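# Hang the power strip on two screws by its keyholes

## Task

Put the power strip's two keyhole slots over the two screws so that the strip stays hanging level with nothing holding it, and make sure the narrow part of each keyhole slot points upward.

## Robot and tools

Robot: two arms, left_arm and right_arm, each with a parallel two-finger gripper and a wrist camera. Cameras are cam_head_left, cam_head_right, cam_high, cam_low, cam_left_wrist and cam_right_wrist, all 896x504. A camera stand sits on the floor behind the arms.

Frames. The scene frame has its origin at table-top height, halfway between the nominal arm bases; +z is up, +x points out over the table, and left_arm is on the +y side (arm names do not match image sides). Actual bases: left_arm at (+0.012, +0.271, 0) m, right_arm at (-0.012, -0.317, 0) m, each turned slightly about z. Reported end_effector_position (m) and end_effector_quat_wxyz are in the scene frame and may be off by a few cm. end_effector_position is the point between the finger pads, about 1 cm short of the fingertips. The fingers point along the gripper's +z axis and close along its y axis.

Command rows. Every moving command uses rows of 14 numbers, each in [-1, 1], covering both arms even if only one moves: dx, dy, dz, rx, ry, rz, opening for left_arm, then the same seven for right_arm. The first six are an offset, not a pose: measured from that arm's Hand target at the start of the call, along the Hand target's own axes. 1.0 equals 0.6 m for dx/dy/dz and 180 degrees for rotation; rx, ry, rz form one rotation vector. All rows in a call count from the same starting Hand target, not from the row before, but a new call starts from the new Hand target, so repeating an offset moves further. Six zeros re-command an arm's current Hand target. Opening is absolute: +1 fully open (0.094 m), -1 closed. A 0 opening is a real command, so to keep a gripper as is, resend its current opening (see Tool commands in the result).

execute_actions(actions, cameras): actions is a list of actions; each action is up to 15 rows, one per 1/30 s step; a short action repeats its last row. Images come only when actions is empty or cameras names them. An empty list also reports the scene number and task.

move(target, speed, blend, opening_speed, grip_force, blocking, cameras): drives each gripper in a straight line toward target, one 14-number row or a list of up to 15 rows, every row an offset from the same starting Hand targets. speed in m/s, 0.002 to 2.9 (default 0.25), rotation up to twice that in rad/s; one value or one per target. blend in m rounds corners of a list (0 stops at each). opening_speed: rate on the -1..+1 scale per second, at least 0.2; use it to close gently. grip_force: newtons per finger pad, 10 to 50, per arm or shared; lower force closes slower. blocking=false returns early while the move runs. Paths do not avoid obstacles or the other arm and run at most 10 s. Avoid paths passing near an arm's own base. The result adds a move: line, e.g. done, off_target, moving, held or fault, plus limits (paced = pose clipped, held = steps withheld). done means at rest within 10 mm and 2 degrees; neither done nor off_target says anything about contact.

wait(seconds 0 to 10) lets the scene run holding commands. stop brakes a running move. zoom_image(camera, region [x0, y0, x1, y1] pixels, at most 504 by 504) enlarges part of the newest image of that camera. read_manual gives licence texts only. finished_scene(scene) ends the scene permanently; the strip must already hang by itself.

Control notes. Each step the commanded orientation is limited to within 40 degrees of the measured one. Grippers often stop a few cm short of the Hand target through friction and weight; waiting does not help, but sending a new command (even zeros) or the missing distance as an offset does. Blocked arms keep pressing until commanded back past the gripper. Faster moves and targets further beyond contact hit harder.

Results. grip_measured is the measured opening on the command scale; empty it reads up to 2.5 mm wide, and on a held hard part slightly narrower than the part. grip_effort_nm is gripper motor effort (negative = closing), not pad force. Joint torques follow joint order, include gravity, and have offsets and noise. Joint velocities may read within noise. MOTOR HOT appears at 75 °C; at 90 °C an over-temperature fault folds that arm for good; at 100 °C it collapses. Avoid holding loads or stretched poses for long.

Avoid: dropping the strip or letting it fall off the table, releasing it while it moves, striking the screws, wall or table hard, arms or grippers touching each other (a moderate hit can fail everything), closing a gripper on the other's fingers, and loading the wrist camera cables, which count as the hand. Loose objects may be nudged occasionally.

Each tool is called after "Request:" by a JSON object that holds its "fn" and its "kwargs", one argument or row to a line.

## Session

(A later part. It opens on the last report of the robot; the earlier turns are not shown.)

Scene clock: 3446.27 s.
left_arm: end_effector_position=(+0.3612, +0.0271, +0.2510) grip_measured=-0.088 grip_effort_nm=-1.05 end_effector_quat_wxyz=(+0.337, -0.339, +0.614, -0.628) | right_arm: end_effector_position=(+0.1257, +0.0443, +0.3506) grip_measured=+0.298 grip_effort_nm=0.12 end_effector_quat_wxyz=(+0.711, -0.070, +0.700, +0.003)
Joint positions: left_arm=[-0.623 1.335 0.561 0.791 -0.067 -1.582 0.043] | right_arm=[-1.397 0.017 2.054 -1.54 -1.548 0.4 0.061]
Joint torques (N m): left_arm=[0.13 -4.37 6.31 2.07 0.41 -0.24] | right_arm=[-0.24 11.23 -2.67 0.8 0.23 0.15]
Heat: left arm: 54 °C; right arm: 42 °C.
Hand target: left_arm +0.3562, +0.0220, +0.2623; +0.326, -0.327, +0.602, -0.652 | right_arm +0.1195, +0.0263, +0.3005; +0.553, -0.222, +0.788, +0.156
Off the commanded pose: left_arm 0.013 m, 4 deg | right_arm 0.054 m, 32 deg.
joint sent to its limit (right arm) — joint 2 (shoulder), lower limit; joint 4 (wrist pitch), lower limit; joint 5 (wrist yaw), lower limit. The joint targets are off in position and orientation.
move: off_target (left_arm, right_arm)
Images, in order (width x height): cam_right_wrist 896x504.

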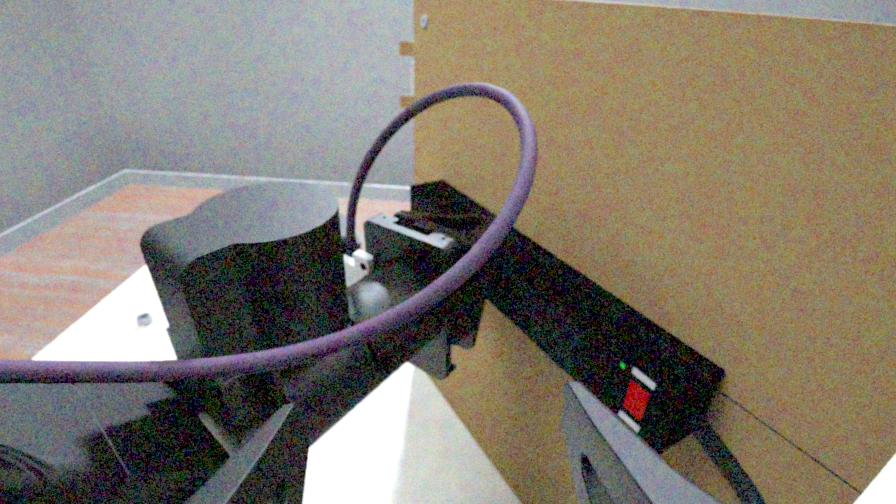

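Request:
{"fn": "move", "kwargs": {
  "target": [-0.0012,0.03,-0.004,0,0,0,-0.3,0,0,0,0,0,0,0.3],
  "speed": 0.02,
  "cameras": ["cam_right_wrist"]
}}

Scene clock: 3451.13 s.
left_arm: end_effector_position=(+0.3592, +0.0263, +0.2375) grip_measured=-0.088 grip_effort_nm=-1.05 end_effector_quat_wxyz=(+0.334, -0.335, +0.614, -0.632) | right_arm: end_effector_position=(+0.1257, +0.0443, +0.3506) grip_measured=+0.298 grip_effort_nm=0.13 end_effector_quat_wxyz=(+0.711, -0.070, +0.700, +0.003)
Joint positions: left_arm=[-0.623 1.374 0.518 0.878 -0.056 -1.583 0.043] | right_arm=[-1.397 0.017 2.054 -1.54 -1.548 0.4 0.061]
Joint torques (N m): left_arm=[0.18 -3.59 5.57 2.18 0.26 -0.23] | right_arm=[-0.31 11.36 -2.63 0.79 0.21 0.11]
Heat: left arm: 53 °C; right arm: 42 °C.
Hand target: left_arm +0.3552, +0.0228, +0.2442; +0.326, -0.327, +0.602, -0.652 | right_arm +0.1195, +0.0263, +0.3005; +0.553, -0.222, +0.788, +0.156
Off the commanded pose: left_arm 0.009 m, 3 deg | right_arm 0.054 m, 32 deg.
joint sent to its limit (right arm) — joint 2 (shoulder), lower limit; joint 4 (wrist pitch), lower limit; joint 5 (wrist yaw), lower limit. The joint targets are off in position and orientation.
move: off_target (left_arm, right_arm)
Images, in order (width x height): cam_right_wrist 896x504.

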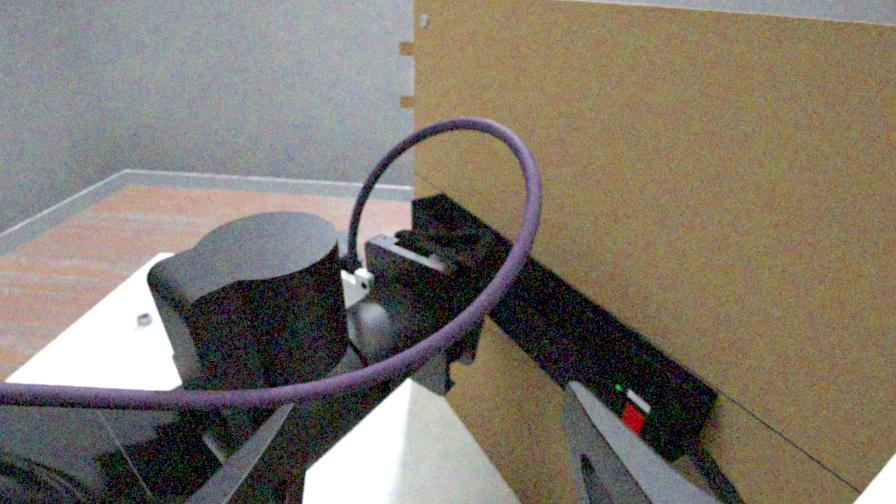

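Request:
{"fn": "move", "kwargs": {
  "target": [0,0.02,-0.001,0,0,0,-0.3,0,0,0,0,0,0,0.3],
  "speed": 0.02
}}

Request:
{"fn": "move", "kwargs": {
  "target": [-0.0108,-0.0008,-0.0244,0,0,0,-0.3,0,0,0,0,0,0,0.3],
  "speed": 0.02,
  "cameras": ["cam_right_wrist"]
}}

Scene clock: 3463.87 s.
left_arm: end_effector_position=(+0.3592, +0.0263, +0.2373) grip_measured=-0.088 grip_effort_nm=-1.05 end_effector_quat_wxyz=(+0.337, -0.332, +0.602, -0.643) | right_arm: end_effector_position=(+0.1257, +0.0443, +0.3506) grip_measured=+0.298 grip_effort_nm=0.12 end_effector_quat_wxyz=(+0.711, -0.070, +0.700, +0.003)
Joint positions: left_arm=[-0.623 1.403 0.5 0.958 -0.056 -1.589 0.043] | right_arm=[-1.397 0.017 2.054 -1.54 -1.548 0.4 0.061]
Joint torques (N m): left_arm=[0.06 -2.82 4.68 2.05 0.28 -0.14] | right_arm=[-0.2 11.29 -2.65 0.85 0.19 0.11]
Heat: left arm: 52 °C; right arm: 42 °C.
Hand target: left_arm +0.3551, +0.0224, +0.2321; +0.326, -0.327, +0.602, -0.652 | right_arm +0.1195, +0.0263, +0.3005; +0.553, -0.222, +0.788, +0.156
Off the commanded pose: left_arm 0.008 m, 2 deg | right_arm 0.054 m, 32 deg.
joint sent to its limit (right arm) — joint 2 (shoulder), lower limit; joint 4 (wrist pitch), lower limit; joint 5 (wrist yaw), lower limit. The joint targets are off in position and orientation.
move: off_target (right_arm)

Scene clock: 3465.17 s.
left_arm: end_effector_position=(+0.3585, +0.0267, +0.2365) grip_measured=-0.088 grip_effort_nm=-1.05 end_effector_quat_wxyz=(+0.333, -0.327, +0.604, -0.646) | right_arm: end_effector_position=(+0.1257, +0.0443, +0.3506) grip_measured=+0.298 grip_effort_nm=0.12 end_effector_quat_wxyz=(+0.711, -0.070, +0.700, +0.003)
Joint positions: left_arm=[-0.612 1.403 0.494 0.965 -0.03 -1.59 0.043] | right_arm=[-1.397 0.017 2.054 -1.54 -1.548 0.4 0.061]
Joint torques (N m): left_arm=[0.62 -7.04 1.43 1.9 0.24 -0.18] | right_arm=[-0.24 11.26 -2.66 0.82 0.21 0.11]
Heat: left arm: 52 °C; right arm: 42 °C.
Hand target: left_arm +0.3468, +0.0361, +0.2314; +0.326, -0.327, +0.602, -0.652 | right_arm +0.1195, +0.0263, +0.3005; +0.553, -0.222, +0.788, +0.156
Off the commanded pose: left_arm 0.016 m, 1 deg | right_arm 0.054 m, 32 deg.
joint sent to its limit (right arm) — joint 2 (shoulder), lower limit; joint 4 (wrist pitch), lower limit; joint 5 (wrist yaw), lower limit. The joint targets are off in position and orientation.
move: off_target (left_arm, right_arm)
Images, in order (width x height): cam_right_wrist 896x504.

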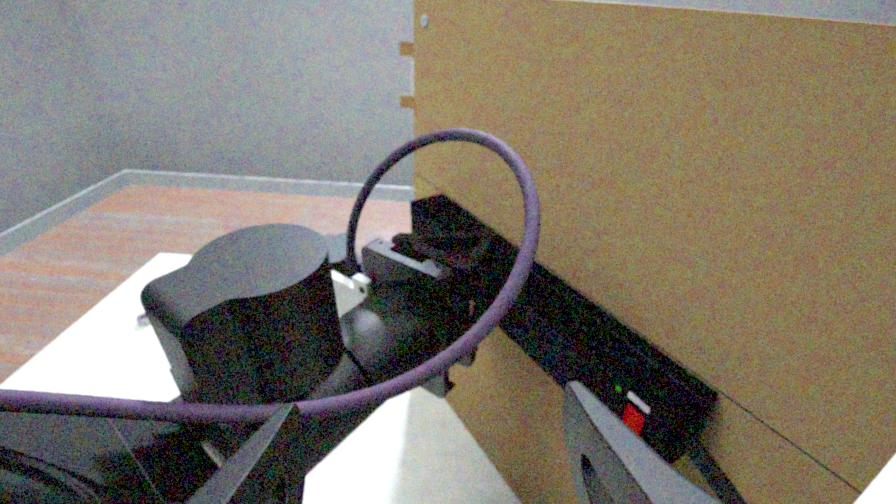

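Request:
{"fn": "move", "kwargs": {
  "target": [0.004,0,0.008,0,0.035,0,-0.3,0,0,0,0,0,0,0.3],
  "speed": 0.04,
  "cameras": ["cam_right_wrist"]
}}

Scene clock: 3474.77 s.
left_arm: end_effector_position=(+0.3578, +0.0271, +0.2370) grip_measured=-0.088 grip_effort_nm=-1.05 end_effector_quat_wxyz=(+0.307, -0.298, +0.618, -0.659) | right_arm: end_effector_position=(+0.1257, +0.0443, +0.3506) grip_measured=+0.298 grip_effort_nm=0.12 end_effector_quat_wxyz=(+0.711, -0.070, +0.700, +0.003)
Joint positions: left_arm=[-0.547 1.403 0.494 0.968 0.121 -1.591 0.043] | right_arm=[-1.397 0.017 2.054 -1.54 -1.548 0.4 0.061]
Joint torques (N m): left_arm=[1.03 -5.08 2.89 1.98 0.6 -0.19] | right_arm=[-0.31 11.26 -2.61 0.78 0.19 0.1]
Heat: left arm: 51 °C; right arm: 42 °C.
Hand target: left_arm +0.3494, +0.0314, +0.2319; +0.293, -0.290, +0.619, -0.669 | right_arm +0.1195, +0.0263, +0.3005; +0.553, -0.222, +0.788, +0.156
Off the commanded pose: left_arm 0.011 m, 2 deg | right_arm 0.054 m, 32 deg.
joint sent to its limit (right arm) — joint 2 (shoulder), lower limit; joint 4 (wrist pitch), lower limit; joint 5 (wrist yaw), lower limit. The joint targets are off in position and orientation.
move: off_target (left_arm, right_arm)
Images, in order (width x height): cam_right_wrist 896x504.

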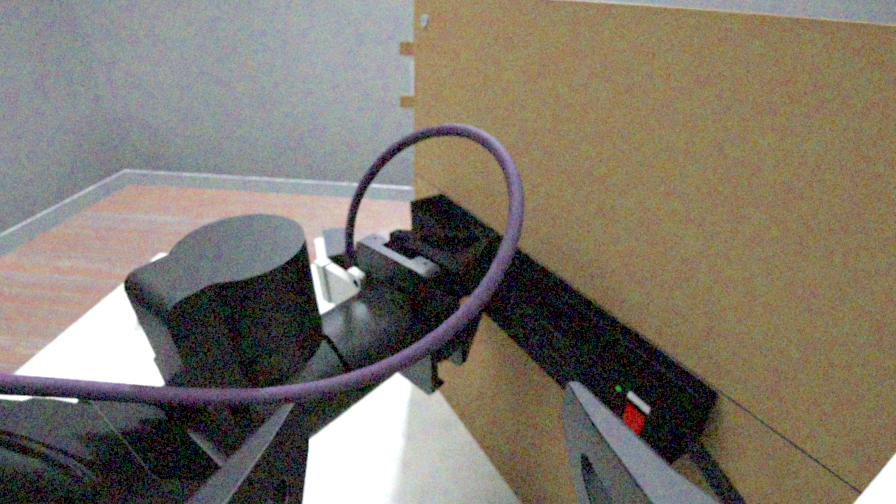

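Request:
{"fn": "move", "kwargs": {
  "target": [0.003,-0.03,0.008,0,0,0,0.9,0,0,0,0,0,0,0.3],
  "speed": 0.02,
  "opening_speed": 1.0,
  "cameras": ["cam_right_wrist"]
}}

Scene clock: 3486.47 s.
left_arm: end_effector_position=(+0.3526, +0.0284, +0.2384) grip_measured=+0.898 grip_effort_nm=0.06 end_effector_quat_wxyz=(+0.295, -0.295, +0.621, -0.664) | right_arm: end_effector_position=(+0.1257, +0.0443, +0.3506) grip_measured=+0.298 grip_effort_nm=0.12 end_effector_quat_wxyz=(+0.711, -0.070, +0.700, +0.003)
Joint positions: left_arm=[-0.538 1.375 0.483 0.948 0.152 -1.605 0.089] | right_arm=[-1.397 0.017 2.054 -1.54 -1.548 0.4 0.061]
Joint torques (N m): left_arm=[0.36 -6.35 7.82 1.17 0.19 -0.07] | right_arm=[-0.21 11.4 -2.74 0.81 0.18 0.13]
Heat: left arm: 50 °C; right arm: 42 °C.
Hand target: left_arm +0.3512, +0.0280, +0.2502; +0.293, -0.290, +0.619, -0.669 | right_arm +0.1195, +0.0263, +0.3005; +0.553, -0.222, +0.788, +0.156
Off the commanded pose: left_arm 0.012 m, 1 deg | right_arm 0.054 m, 32 deg.
joint sent to its limit (right arm) — joint 2 (shoulder), lower limit; joint 4 (wrist pitch), lower limit; joint 5 (wrist yaw), lower limit. The joint targets are off in position and orientation.
move: off_target (left_arm, right_arm)
Images, in order (width x height): cam_right_wrist 896x504.

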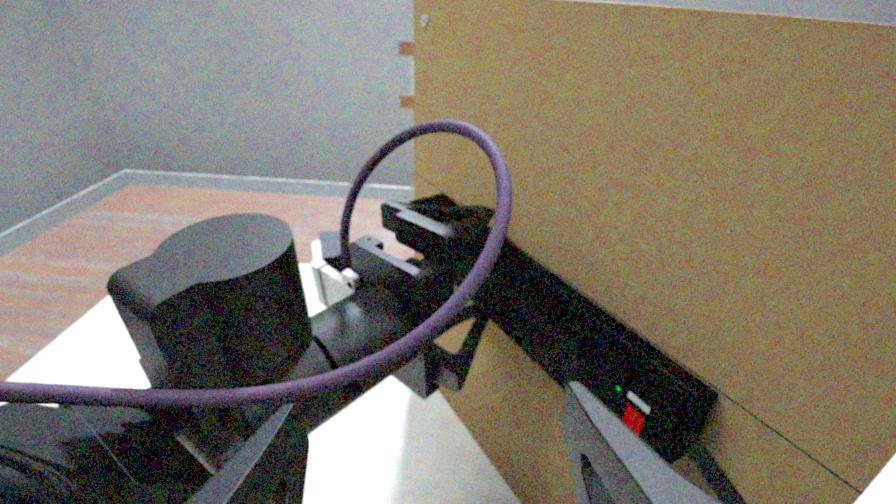

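Request:
{"fn": "move", "kwargs": {
  "target": [0,-0.008,-0.22,0,0,0,0.9,0,0,0,0,0,0,0.3],
  "speed": 0.08,
  "cameras": ["cam_right_wrist","cam_left_wrist","cam_head_left","cam_head_right"]
}}

Scene clock: 3493.50 s.
left_arm: end_effector_position=(+0.2534, +0.1158, +0.2536) grip_measured=+0.898 grip_effort_nm=0.06 end_effector_quat_wxyz=(-0.302, +0.286, -0.609, +0.676) | right_arm: end_effector_position=(+0.1257, +0.0443, +0.3506) grip_measured=+0.298 grip_effort_nm=0.12 end_effector_quat_wxyz=(+0.711, -0.070, +0.700, +0.003)
Joint positions: left_arm=[-0.339 0.518 0.198 0.422 0.353 -1.624 0.089] | right_arm=[-1.397 0.017 2.054 -1.54 -1.548 0.4 0.061]
Joint torques (N m): left_arm=[0.59 -0.77 7.24 1.11 0.15 0.02] | right_arm=[-0.31 11.41 -2.77 0.8 0.23 0.11]
Heat: left arm: 51 °C; right arm: 42 °C.
Hand target: left_arm +0.2520, +0.1152, +0.2463; -0.293, +0.290, -0.619, +0.669 | right_arm +0.1195, +0.0263, +0.3005; +0.553, -0.222, +0.788, +0.156
Off the commanded pose: left_arm 0.007 m, 2 deg | right_arm 0.054 m, 32 deg.
joint sent to its limit (right arm) — joint 2 (shoulder), lower limit; joint 4 (wrist pitch), lower limit; joint 5 (wrist yaw), lower limit. The joint targets are off in position and orientation.
move: off_target (right_arm)
Images, in order (width x height): cam_head_left 896x504, cam_head_right 896x504, cam_left_wrist 896x504, cam_right_wrist 896x504.

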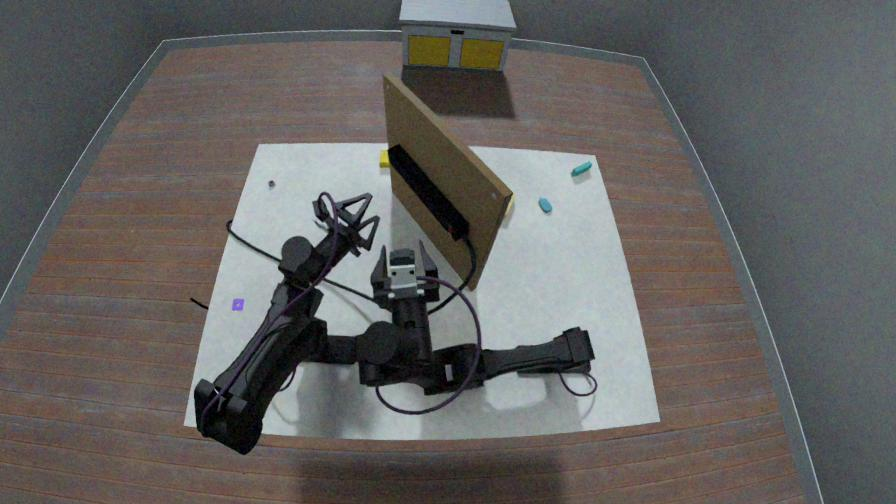

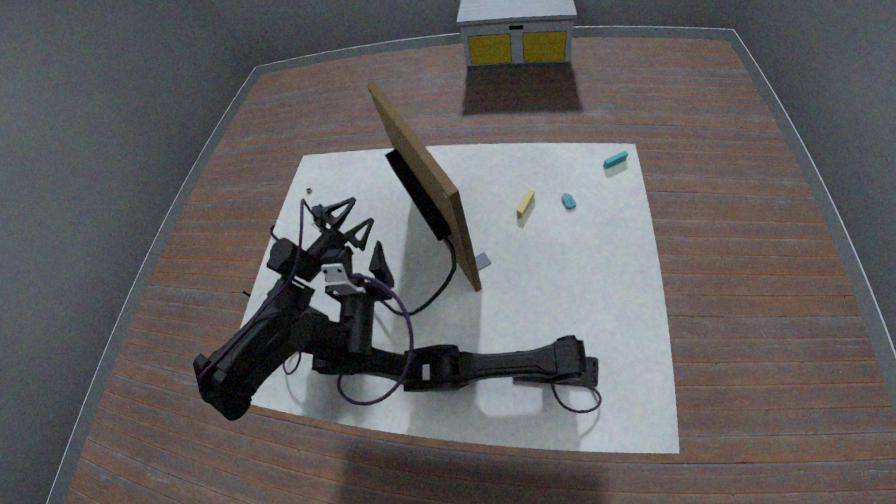

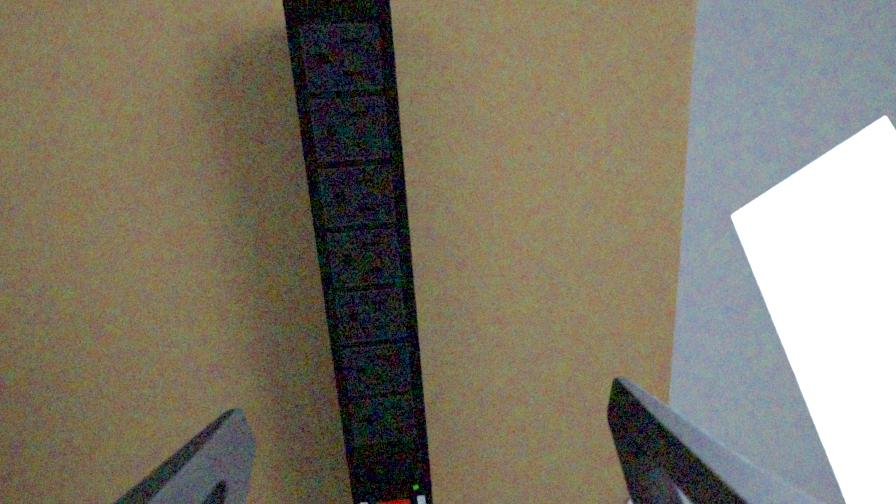

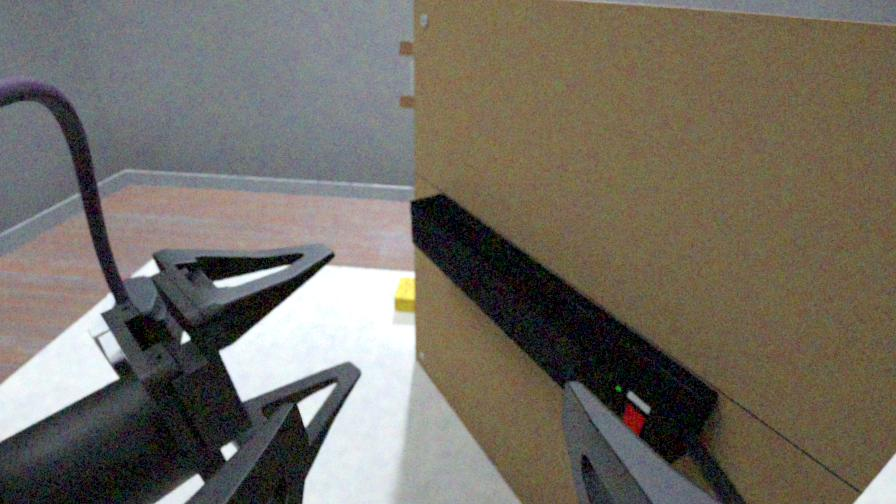

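Request:
{"fn": "wait", "kwargs": {
  "seconds": 1.5,
  "cameras": ["cam_right_wrist"]
}}

Request:
{"fn": "zoom_image", "kwargs": {
  "camera": "cam_right_wrist",
  "region": [400, 160, 800, 480]
}}

Scene clock: 3502.47 s.
left_arm: end_effector_position=(+0.2534, +0.1158, +0.2536) grip_measured=+0.898 grip_effort_nm=0.06 end_effector_quat_wxyz=(-0.302, +0.286, -0.609, +0.676) | right_arm: end_effector_position=(+0.1257, +0.0443, +0.3506) grip_measured=+0.298 grip_effort_nm=0.12 end_effector_quat_wxyz=(+0.711, -0.070, +0.700, +0.003)
Joint positions: left_arm=[-0.339 0.518 0.198 0.422 0.353 -1.624 0.089] | right_arm=[-1.397 0.017 2.054 -1.54 -1.548 0.4 0.061]
Joint torques (N m): left_arm=[0.61 -0.81 7.2 1.12 0.13 0] | right_arm=[-0.34 11.3 -2.69 0.83 0.22 0.11]
Heat: left arm: 51 °C; right arm: 42 °C.
Hand target: left_arm +0.2520, +0.1152, +0.2463; -0.293, +0.290, -0.619, +0.669 | right_arm +0.1195, +0.0263, +0.3005; +0.553, -0.222, +0.788, +0.156
Tool commands: left_gripper/opening=+0.9 right_gripper/opening=+0.3
Off the commanded pose: left_arm 0.007 m, 2 deg | right_arm 0.054 m, 32 deg.
wait: 1.50 s; at rest from the start
Images, in order (width x height): cam_right_wrist 896x504.

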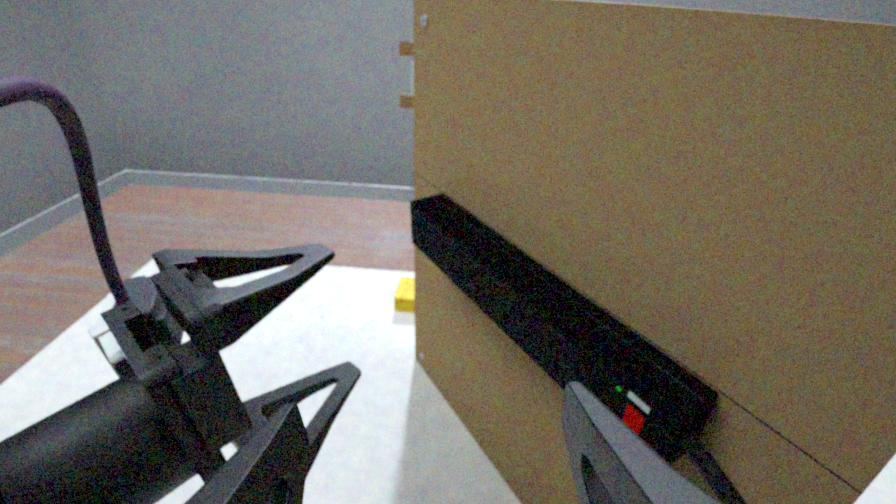

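Scaled by 1.260.

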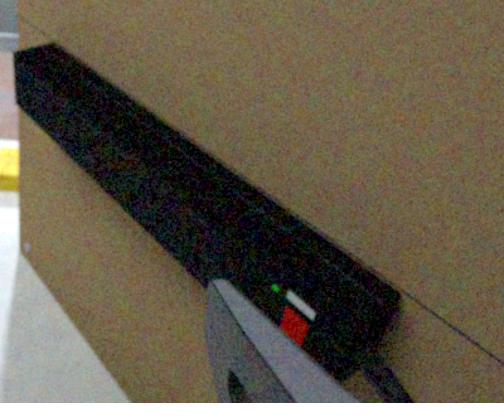

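Request:
{"fn": "finished_scene", "kwargs": {
  "scene": 2
}}

The scene is finished: the task was done.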